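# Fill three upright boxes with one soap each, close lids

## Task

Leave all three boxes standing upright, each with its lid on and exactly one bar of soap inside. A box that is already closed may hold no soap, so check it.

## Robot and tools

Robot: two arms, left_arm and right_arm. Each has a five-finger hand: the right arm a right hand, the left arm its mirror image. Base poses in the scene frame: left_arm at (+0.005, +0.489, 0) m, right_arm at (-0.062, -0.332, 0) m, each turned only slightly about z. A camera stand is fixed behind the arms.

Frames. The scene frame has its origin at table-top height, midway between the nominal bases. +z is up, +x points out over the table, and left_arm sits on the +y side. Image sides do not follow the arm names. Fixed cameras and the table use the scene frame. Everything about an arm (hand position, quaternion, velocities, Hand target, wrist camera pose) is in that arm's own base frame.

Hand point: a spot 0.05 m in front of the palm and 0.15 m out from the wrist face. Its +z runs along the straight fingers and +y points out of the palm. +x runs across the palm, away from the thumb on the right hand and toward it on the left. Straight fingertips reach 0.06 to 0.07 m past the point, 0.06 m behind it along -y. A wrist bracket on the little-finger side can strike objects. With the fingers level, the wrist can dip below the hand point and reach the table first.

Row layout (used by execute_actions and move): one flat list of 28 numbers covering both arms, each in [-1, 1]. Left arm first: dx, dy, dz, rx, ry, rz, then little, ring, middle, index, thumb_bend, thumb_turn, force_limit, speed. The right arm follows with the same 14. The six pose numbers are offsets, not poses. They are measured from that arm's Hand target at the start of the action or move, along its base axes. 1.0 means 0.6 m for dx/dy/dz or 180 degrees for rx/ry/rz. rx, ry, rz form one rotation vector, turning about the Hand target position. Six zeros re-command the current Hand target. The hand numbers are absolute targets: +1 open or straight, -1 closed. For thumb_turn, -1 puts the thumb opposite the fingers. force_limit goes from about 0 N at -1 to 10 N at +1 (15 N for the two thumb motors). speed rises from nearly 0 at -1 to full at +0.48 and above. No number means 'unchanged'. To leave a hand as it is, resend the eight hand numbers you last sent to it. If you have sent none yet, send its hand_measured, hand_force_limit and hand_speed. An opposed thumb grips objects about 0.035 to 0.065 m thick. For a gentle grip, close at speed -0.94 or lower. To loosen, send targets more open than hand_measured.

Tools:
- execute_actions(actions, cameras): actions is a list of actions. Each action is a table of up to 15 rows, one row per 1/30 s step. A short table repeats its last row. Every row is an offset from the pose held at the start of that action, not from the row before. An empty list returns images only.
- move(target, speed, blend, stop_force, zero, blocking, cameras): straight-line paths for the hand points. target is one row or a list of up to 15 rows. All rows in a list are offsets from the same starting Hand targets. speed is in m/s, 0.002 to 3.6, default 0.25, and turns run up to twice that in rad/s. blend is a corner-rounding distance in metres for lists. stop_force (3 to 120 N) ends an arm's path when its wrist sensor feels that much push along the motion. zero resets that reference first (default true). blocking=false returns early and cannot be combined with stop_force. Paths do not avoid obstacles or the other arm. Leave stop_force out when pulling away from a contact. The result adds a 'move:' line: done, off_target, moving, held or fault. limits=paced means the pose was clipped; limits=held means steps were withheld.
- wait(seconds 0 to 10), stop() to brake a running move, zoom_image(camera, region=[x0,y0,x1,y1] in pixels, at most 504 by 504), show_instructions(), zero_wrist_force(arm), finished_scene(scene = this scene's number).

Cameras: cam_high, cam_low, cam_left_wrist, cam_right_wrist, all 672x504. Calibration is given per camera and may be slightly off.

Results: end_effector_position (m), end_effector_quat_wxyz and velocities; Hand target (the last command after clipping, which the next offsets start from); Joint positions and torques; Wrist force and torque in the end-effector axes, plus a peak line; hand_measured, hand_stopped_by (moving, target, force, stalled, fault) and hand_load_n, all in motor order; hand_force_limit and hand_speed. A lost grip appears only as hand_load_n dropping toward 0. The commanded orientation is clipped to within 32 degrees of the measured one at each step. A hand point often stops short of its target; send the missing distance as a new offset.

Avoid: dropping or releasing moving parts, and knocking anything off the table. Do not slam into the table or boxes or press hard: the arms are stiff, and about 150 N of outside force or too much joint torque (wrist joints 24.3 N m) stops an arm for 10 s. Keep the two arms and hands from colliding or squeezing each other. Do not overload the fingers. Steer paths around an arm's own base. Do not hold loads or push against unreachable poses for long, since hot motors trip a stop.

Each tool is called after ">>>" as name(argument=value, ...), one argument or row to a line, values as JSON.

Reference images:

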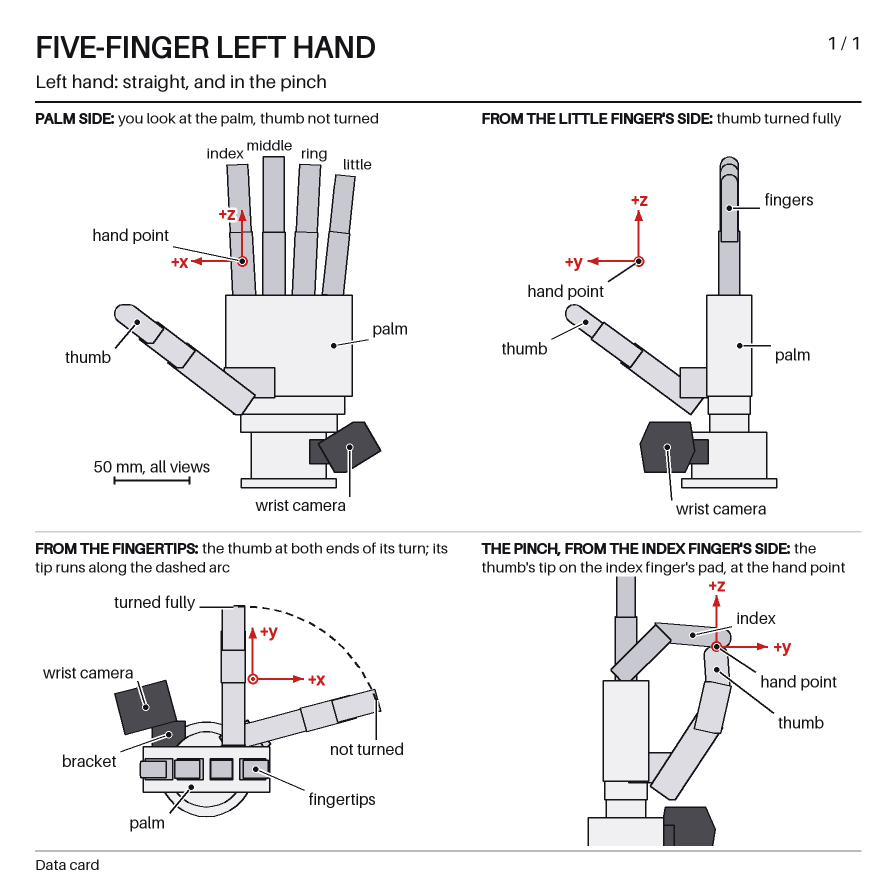

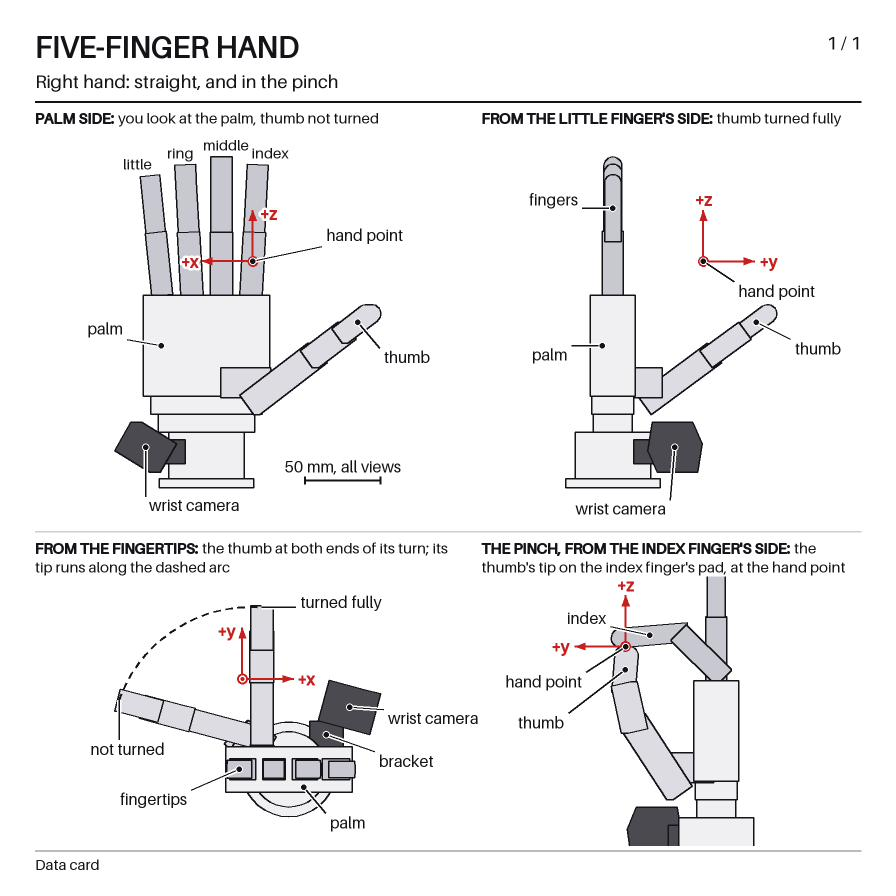

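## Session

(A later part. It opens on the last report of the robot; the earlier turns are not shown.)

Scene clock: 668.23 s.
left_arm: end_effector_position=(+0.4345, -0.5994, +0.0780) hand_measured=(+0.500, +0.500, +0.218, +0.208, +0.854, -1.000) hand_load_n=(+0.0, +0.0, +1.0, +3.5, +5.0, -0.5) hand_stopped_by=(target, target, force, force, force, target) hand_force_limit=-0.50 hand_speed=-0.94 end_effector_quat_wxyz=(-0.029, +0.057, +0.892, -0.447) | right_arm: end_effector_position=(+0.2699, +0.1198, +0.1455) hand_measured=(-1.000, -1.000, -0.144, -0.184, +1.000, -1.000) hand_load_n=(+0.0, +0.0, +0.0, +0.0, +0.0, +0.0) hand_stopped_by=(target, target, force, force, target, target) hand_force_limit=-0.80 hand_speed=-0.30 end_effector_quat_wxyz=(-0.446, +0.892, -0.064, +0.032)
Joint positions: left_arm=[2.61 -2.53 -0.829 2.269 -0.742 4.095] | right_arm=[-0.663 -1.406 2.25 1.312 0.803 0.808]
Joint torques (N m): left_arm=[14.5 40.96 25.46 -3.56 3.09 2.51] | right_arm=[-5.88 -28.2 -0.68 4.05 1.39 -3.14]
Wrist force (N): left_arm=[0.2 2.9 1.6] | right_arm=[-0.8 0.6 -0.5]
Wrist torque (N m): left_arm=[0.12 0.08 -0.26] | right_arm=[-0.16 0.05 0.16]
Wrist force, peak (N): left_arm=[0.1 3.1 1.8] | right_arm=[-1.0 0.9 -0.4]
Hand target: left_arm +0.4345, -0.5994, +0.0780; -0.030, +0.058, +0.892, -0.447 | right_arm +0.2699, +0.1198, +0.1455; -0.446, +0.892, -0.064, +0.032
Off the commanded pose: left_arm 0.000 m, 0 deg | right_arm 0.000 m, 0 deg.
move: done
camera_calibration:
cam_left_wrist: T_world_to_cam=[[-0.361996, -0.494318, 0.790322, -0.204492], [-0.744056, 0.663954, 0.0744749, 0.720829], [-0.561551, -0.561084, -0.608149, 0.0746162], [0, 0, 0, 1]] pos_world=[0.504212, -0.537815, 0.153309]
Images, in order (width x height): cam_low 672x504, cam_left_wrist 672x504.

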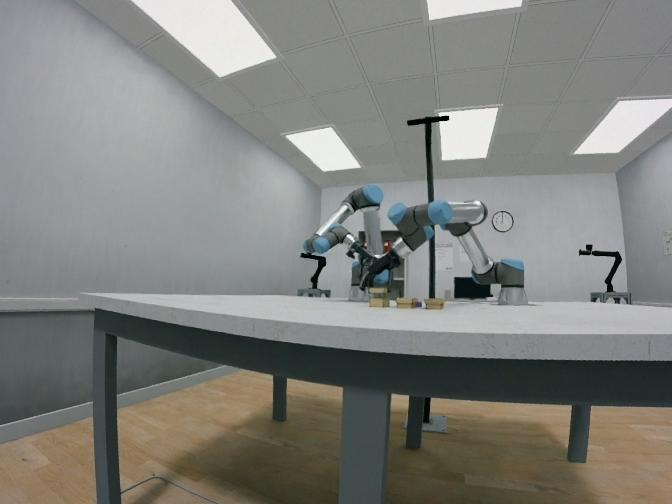

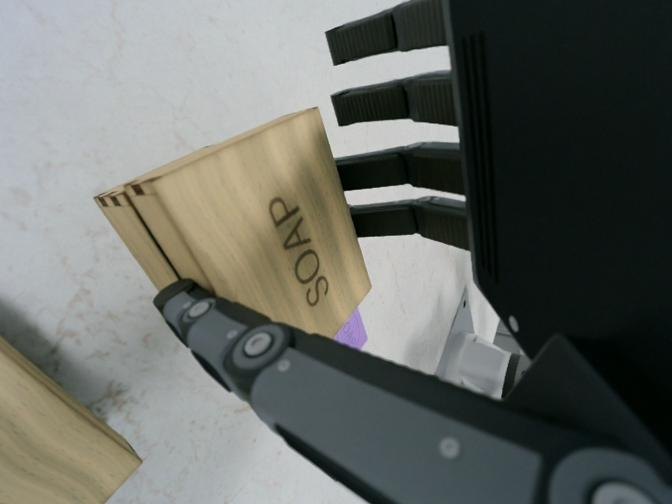

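>>> move(
  target=[0,0,-0.06,0,0,0,0.5,0.5,0.1,0.1,0.5,-1,-0.5,-0.94,0,0,0,0,0,0,-1,-1,-0.4,-0.4,1,-1,-0.8,-0.3],
  speed=0.04,
  stop_force=3.5,
  cameras=["cam_low"],
)

>>> zoom_image(
  camera="cam_low",
  region=[355, 270, 395, 310],
)

Scene clock: 678.57 s.
left_arm: end_effector_position=(+0.4345, -0.5994, +0.0420) hand_measured=(+0.500, +0.500, +0.218, +0.208, +0.854, -1.000) hand_load_n=(+0.0, +0.0, +0.0, +4.0, +3.5, -0.5) hand_stopped_by=(target, target, force, force, force, target) hand_force_limit=-0.50 hand_speed=-0.94 end_effector_quat_wxyz=(-0.030, +0.058, +0.892, -0.447) | right_arm: end_effector_position=(+0.2699, +0.1198, +0.1455) hand_measured=(-1.000, -1.000, -0.144, -0.184, +1.000, -1.000) hand_load_n=(+0.0, +0.0, +0.0, +0.0, +0.0, +0.0) hand_stopped_by=(target, target, force, force, target, target) hand_force_limit=-0.80 hand_speed=-0.30 end_effector_quat_wxyz=(-0.446, +0.892, -0.064, +0.032)
Joint positions: left_arm=[2.61 -2.558 -0.87 2.338 -0.741 4.095] | right_arm=[-0.663 -1.406 2.25 1.312 0.803 0.808]
Joint torques (N m): left_arm=[7.01 41.79 6.19 -0.1 0.36 -2.19] | right_arm=[-5.37 -28.13 0.31 4.19 1.5 -3.18]
Wrist force (N): left_arm=[0.3 2.5 1.9] | right_arm=[-0.7 0.9 -0.6]
Wrist torque (N m): left_arm=[0.11 0.09 -0.28] | right_arm=[-0.11 0.05 0.17]
Wrist force, peak (N): left_arm=[0.2 2.9 1.9] | right_arm=[-0.9 0.9 -0.8]
Hand target: left_arm +0.4345, -0.5994, +0.0420; -0.030, +0.058, +0.892, -0.447 | right_arm +0.2699, +0.1198, +0.1455; -0.446, +0.892, -0.064, +0.032
Off the commanded pose: left_arm 0.000 m, 0 deg | right_arm 0.000 m, 0 deg.
move: done
Images, in order (width x height): cam_low 672x504.

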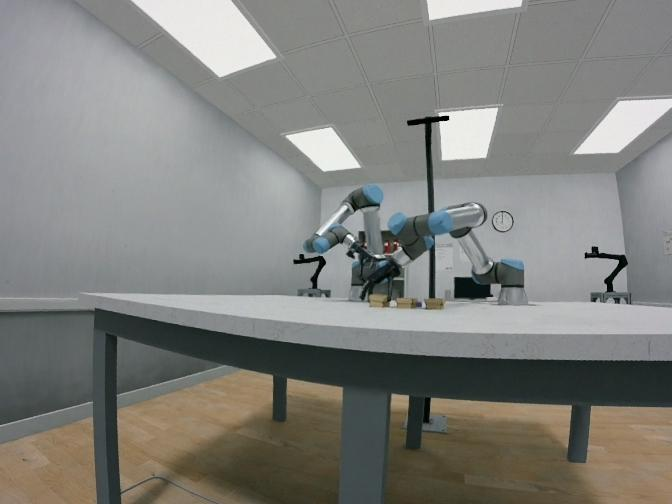

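Scaled by 12.600 from the camera's 672x504 image, which has a finer 960x720 frame.

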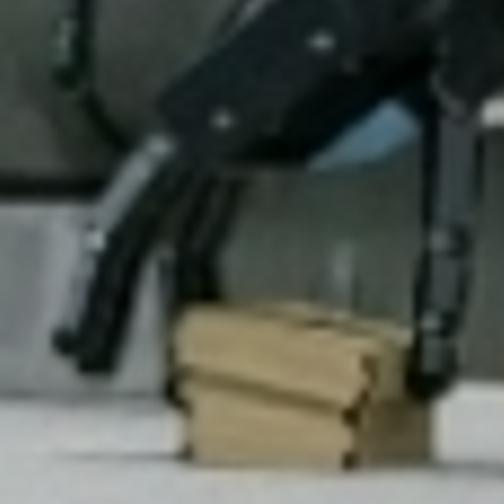

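>>> move(
  target=[0,0,0,0,0,0,0.5,0.5,0.1,0.1,0.5,-1,-0.5,-0.94,0,0,0,0,0,0,-1,-1,-0.4,-0.4,1,-1,-0.8,-0.3],
  cameras=["cam_left_wrist","cam_high"],
)

>>> zoom_image(
  camera="cam_left_wrist",
  region=[100, 80, 400, 380],
)

>>> zoom_image(
  camera="cam_high",
  region=[240, 240, 340, 340],
)

Scene clock: 688.70 s.
left_arm: end_effector_position=(+0.4345, -0.5994, +0.0420) hand_measured=(+0.500, +0.500, +0.218, +0.208, +0.854, -1.000) hand_load_n=(+0.0, +0.0, +0.0, +3.5, +3.0, -0.5) hand_stopped_by=(target, target, force, force, force, target) hand_force_limit=-0.50 hand_speed=-0.94 end_effector_quat_wxyz=(-0.030, +0.058, +0.892, -0.447) | right_arm: end_effector_position=(+0.2699, +0.1198, +0.1455) hand_measured=(-1.000, -1.000, -0.144, -0.184, +1.000, -1.000) hand_load_n=(+0.0, +0.0, +0.0, +0.5, +0.0, +0.0) hand_stopped_by=(target, target, force, force, target, target) hand_force_limit=-0.80 hand_speed=-0.30 end_effector_quat_wxyz=(-0.446, +0.892, -0.064, +0.032)
Joint positions: left_arm=[2.61 -2.558 -0.87 2.338 -0.741 4.095] | right_arm=[-0.663 -1.406 2.25 1.312 0.803 0.808]
Joint torques (N m): left_arm=[-9.81 41.88 5.94 -0.13 -0.76 -2.25] | right_arm=[-5.95 -28.47 0.03 4.08 1.49 -3]
Wrist force (N): left_arm=[0.0 2.4 1.5] | right_arm=[-0.6 0.5 -0.7]
Wrist torque (N m): left_arm=[0.14 0.11 -0.29] | right_arm=[-0.14 0.03 0.17]
Wrist force, peak (N): left_arm=[0.2 2.8 1.9] | right_arm=[-0.9 1.0 -0.8]
Hand target: left_arm +0.4345, -0.5994, +0.0420; -0.030, +0.058, +0.892, -0.447 | right_arm +0.2699, +0.1198, +0.1455; -0.446, +0.892, -0.064, +0.032
Off the commanded pose: left_arm 0.000 m, 0 deg | right_arm 0.000 m, 0 deg.
move: done
camera_calibration:
cam_left_wrist: T_world_to_cam=[[-0.362067, -0.494269, 0.79032, -0.175942], [-0.743946, 0.664075, 0.0744933, 0.723592], [-0.561651, -0.560984, -0.608149, 0.0528831], [0, 0, 0, 1]] pos_world=[0.504312, -0.537816, 0.117309]
Images, in order (width x height): cam_high 672x504, cam_left_wrist 672x504.

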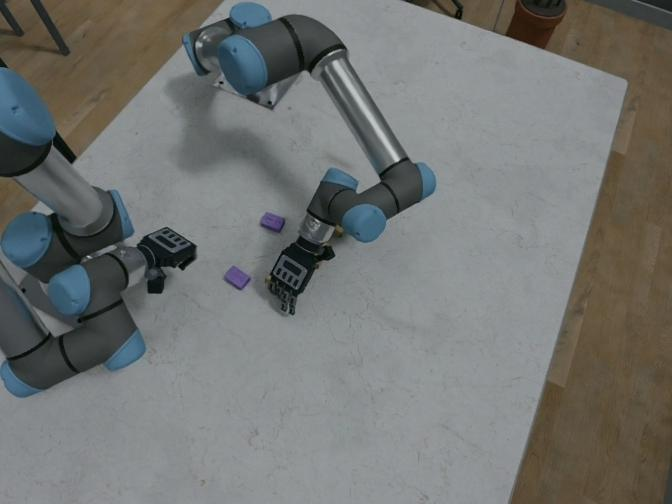

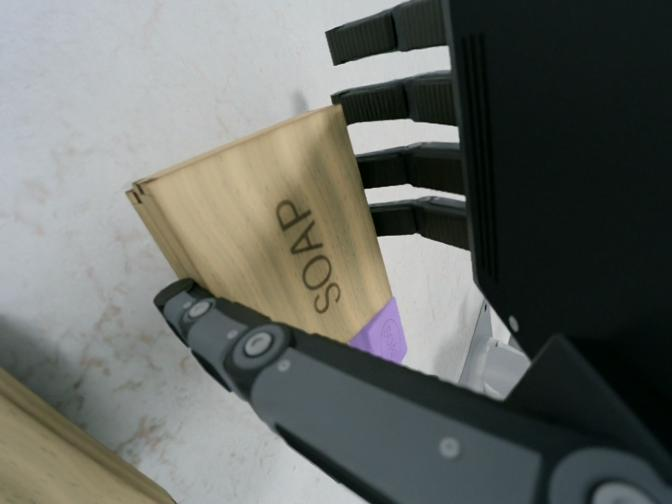

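Scaled by 1.680 from the camera's 672x504 image, which has a finer 960x720 frame.

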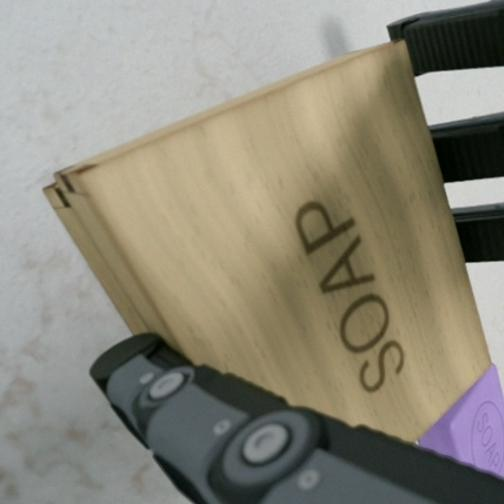

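Scaled by 5.040 from the camera's 672x504 image, which has a finer 960x720 frame.

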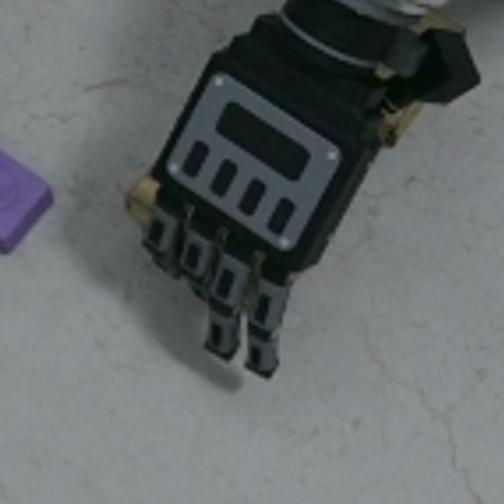

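>>> move(
  target=[0,0,0,0,0,0,0.5,0.5,0.25,0.25,0.9,-1,-0.5,-0.8,0,0,0,0,0,0,-1,-1,-0.4,-0.4,1,-1,-0.8,-0.3],
  cameras=["cam_left_wrist","cam_low"],
)

>>> zoom_image(
  camera="cam_low",
  region=[355, 270, 395, 310],
)

>>> zoom_image(
  camera="cam_left_wrist",
  region=[100, 80, 400, 380],
)

Scene clock: 728.53 s.
left_arm: end_effector_position=(+0.4345, -0.5994, +0.0420) hand_measured=(+0.500, +0.500, +0.250, +0.250, +0.900, -1.000) hand_load_n=(+0.0, +0.0, -0.5, +0.0, +0.0, +0.0) hand_stopped_by=(target, target, target, target, target, target) hand_force_limit=-0.50 hand_speed=-0.80 end_effector_quat_wxyz=(-0.030, +0.058, +0.892, -0.447) | right_arm: end_effector_position=(+0.2699, +0.1198, +0.1455) hand_measured=(-1.000, -1.000, -0.144, -0.184, +1.000, -1.000) hand_load_n=(+0.0, +0.0, +0.0, +0.0, +0.0, +0.0) hand_stopped_by=(target, target, force, force, target, target) hand_force_limit=-0.80 hand_speed=-0.30 end_effector_quat_wxyz=(-0.446, +0.892, -0.064, +0.032)
Joint positions: left_arm=[2.61 -2.558 -0.87 2.338 -0.741 4.095] | right_arm=[-0.663 -1.406 2.25 1.312 0.803 0.808]
Joint torques (N m): left_arm=[-10.46 42.46 6.39 -0.2 -0.32 -2.2] | right_arm=[-5.79 -28.03 -0.02 4.02 1.34 -3.11]
Wrist force (N): left_arm=[0.2 2.6 1.3] | right_arm=[-0.2 1.0 -0.6]
Wrist torque (N m): left_arm=[0.12 0.09 -0.27] | right_arm=[-0.08 -0.02 0.20]
Wrist force, peak (N): left_arm=[0.3 2.7 1.8] | right_arm=[-0.7 0.9 -0.7]
Hand target: left_arm +0.4345, -0.5994, +0.0420; -0.030, +0.058, +0.892, -0.447 | right_arm +0.2699, +0.1198, +0.1455; -0.446, +0.892, -0.064, +0.032
Off the commanded pose: left_arm 0.000 m, 0 deg | right_arm 0.000 m, 0 deg.
move: done
camera_calibration:
cam_left_wrist: T_world_to_cam=[[-0.362067, -0.494269, 0.79032, -0.175942], [-0.743946, 0.664075, 0.0744933, 0.723592], [-0.561651, -0.560984, -0.608149, 0.0528831], [0, 0, 0, 1]] pos_world=[0.504312, -0.537816, 0.117309]
Images, in order (width x height): cam_low 672x504, cam_left_wrist 672x504.

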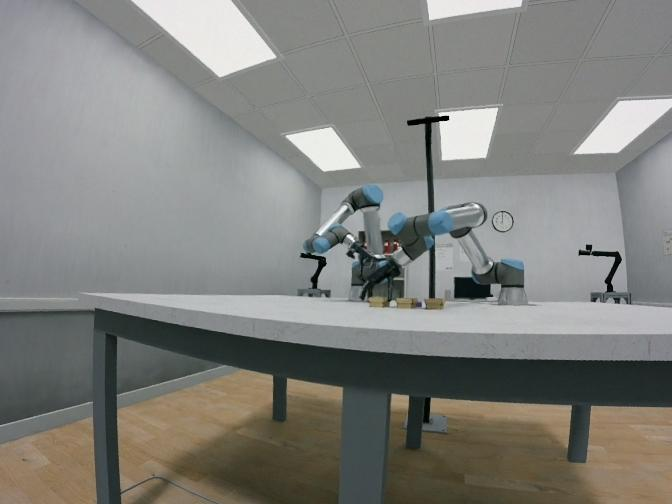

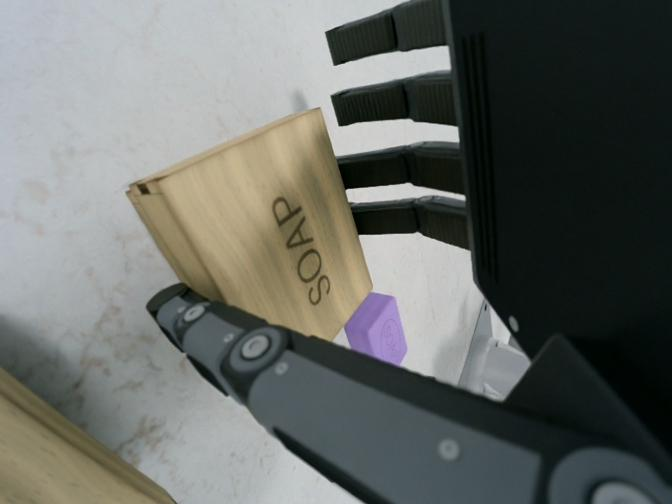

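Scaled by 12.600 from the camera's 672x504 image, which has a finer 960x720 frame.

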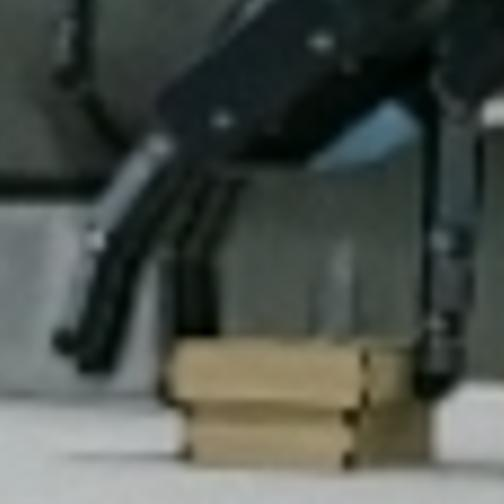

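Scaled by 1.680 from the camera's 672x504 image, which has a finer 960x720 frame.

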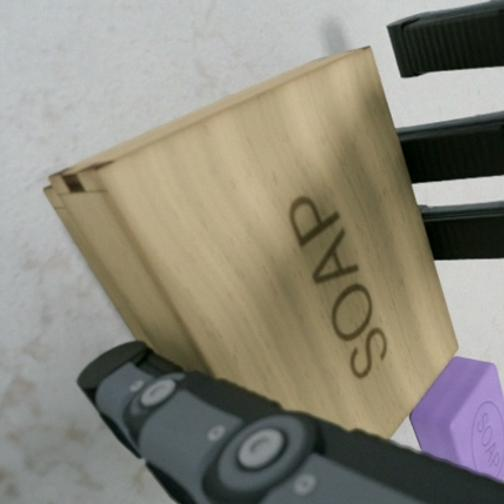

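>>> move(
  target=[
    [0,0,0,0,0,0,0.5,0.5,0.5,0.5,1,-1,-0.5,-0.5,0,0,0,0,0,0,-1,-1,-0.4,-0.4,1,-1,-0.8,-0.3],
    [0,0,0.13,0,0,0,0.5,0.5,0.5,0.5,1,-1,-0.5,-0.5,0,0,0,0,0,0,-1,-1,-0.4,-0.4,1,-1,-0.8,-0.3],
    [-0.1,0.3,0.2,0,0,0,0.5,0.5,0.5,0.5,1,-1,-0.5,-0.5,0,0,0,0,0,0,-1,-1,-0.4,-0.4,1,-1,-0.8,-0.3],
  ],
  speed=[0.1,0.1,0.2],
  blend=[0,0.02,0],
  cameras=["cam_high","cam_low","cam_left_wrist"],
)

>>> zoom_image(
  camera="cam_high",
  region=[220, 180, 380, 340],
)

>>> zoom_image(
  camera="cam_low",
  region=[350, 260, 450, 320],
)

Scene clock: 744.63 s.
left_arm: end_effector_position=(+0.3745, -0.4195, +0.1620) hand_measured=(+0.500, +0.500, +0.500, +0.500, +1.000, -1.000) hand_load_n=(+0.0, +0.0, +0.0, +0.0, +0.0, +0.0) hand_stopped_by=(target, target, target, target, target, target) hand_force_limit=-0.50 hand_speed=-0.50 end_effector_quat_wxyz=(-0.030, +0.058, +0.892, -0.447) | right_arm: end_effector_position=(+0.2699, +0.1198, +0.1455) hand_measured=(-1.000, -1.000, -0.144, -0.184, +1.000, -1.000) hand_load_n=(+0.0, +0.0, +0.0, +0.0, +0.0, +0.0) hand_stopped_by=(target, target, force, force, target, target) hand_force_limit=-0.80 hand_speed=-0.30 end_effector_quat_wxyz=(-0.446, +0.892, -0.064, +0.032)
Joint positions: left_arm=[2.863 -2.106 -1.425 2.155 -0.656 4.467] | right_arm=[-0.663 -1.406 2.25 1.312 0.803 0.808]
Joint torques (N m): left_arm=[15.43 46.32 4.95 -3.91 3.27 2.5] | right_arm=[-5.18 -28.22 0.31 3.87 1.26 -3]
Wrist force (N): left_arm=[0.4 2.3 1.3] | right_arm=[-0.6 0.7 -0.5]
Wrist torque (N m): left_arm=[0.04 0.04 -0.24] | right_arm=[-0.15 0.03 0.17]
Wrist force, peak (N): left_arm=[0.2 3.8 2.0] | right_arm=[-0.5 1.1 -0.8]
Hand target: left_arm +0.3745, -0.4194, +0.1620; -0.030, +0.058, +0.892, -0.447 | right_arm +0.2699, +0.1198, +0.1455; -0.446, +0.892, -0.064, +0.032
Off the commanded pose: left_arm 0.000 m, 0 deg | right_arm 0.000 m, 0 deg.
move: done
camera_calibration:
cam_left_wrist: T_world_to_cam=[[-0.362067, -0.494269, 0.79032, -0.203586], [-0.743946, 0.664075, 0.0744933, 0.550549], [-0.561651, -0.560984, -0.608149, 0.193083], [0, 0, 0, 1]] pos_world=[0.444312, -0.357916, 0.237309]
Images, in order (width x height): cam_high 672x504, cam_low 672x504, cam_left_wrist 672x504.

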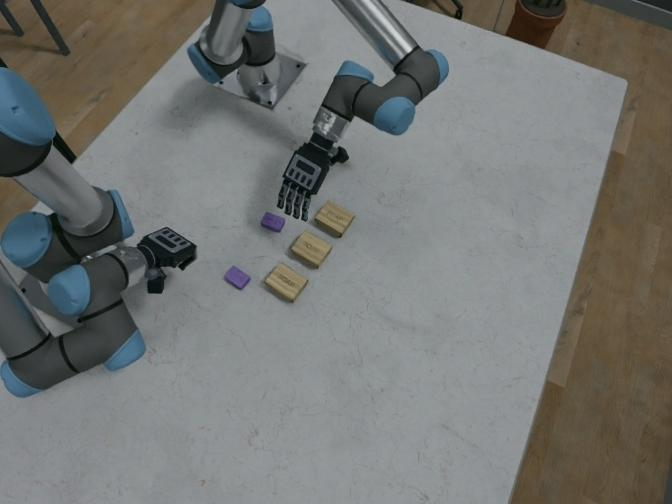

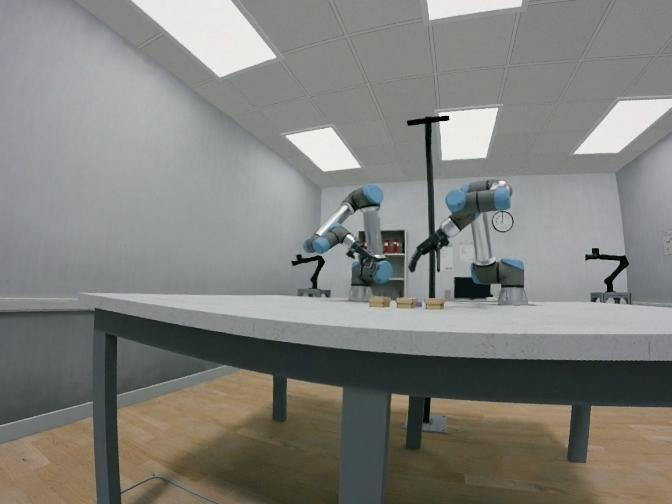

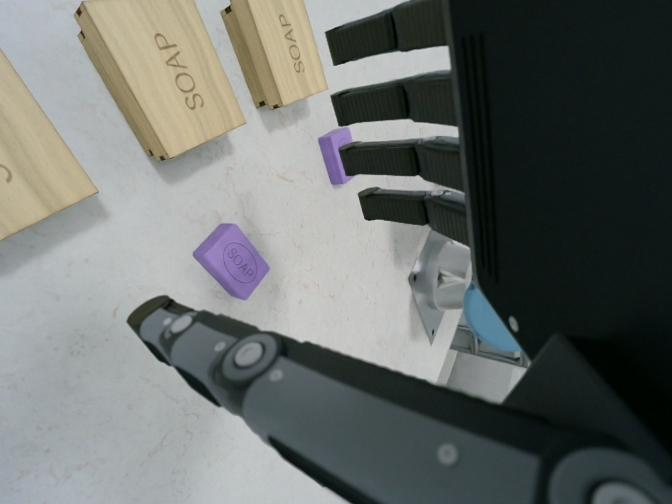

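Scaled by 3.150 from the camera's 672x504 image, which has a finer 960x720 frame.

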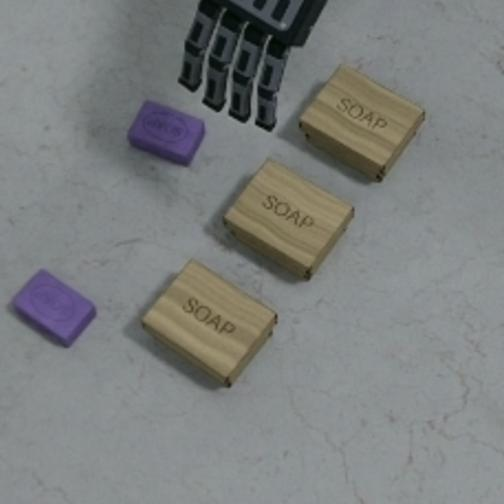

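Scaled by 5.040 from the camera's 672x504 image, which has a finer 960x720 frame.

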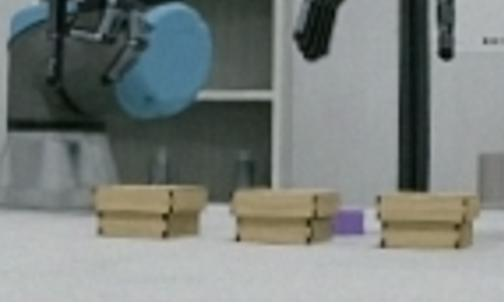

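>>> finished_scene(
  scene=3,
)

The scene is finished: the task was done.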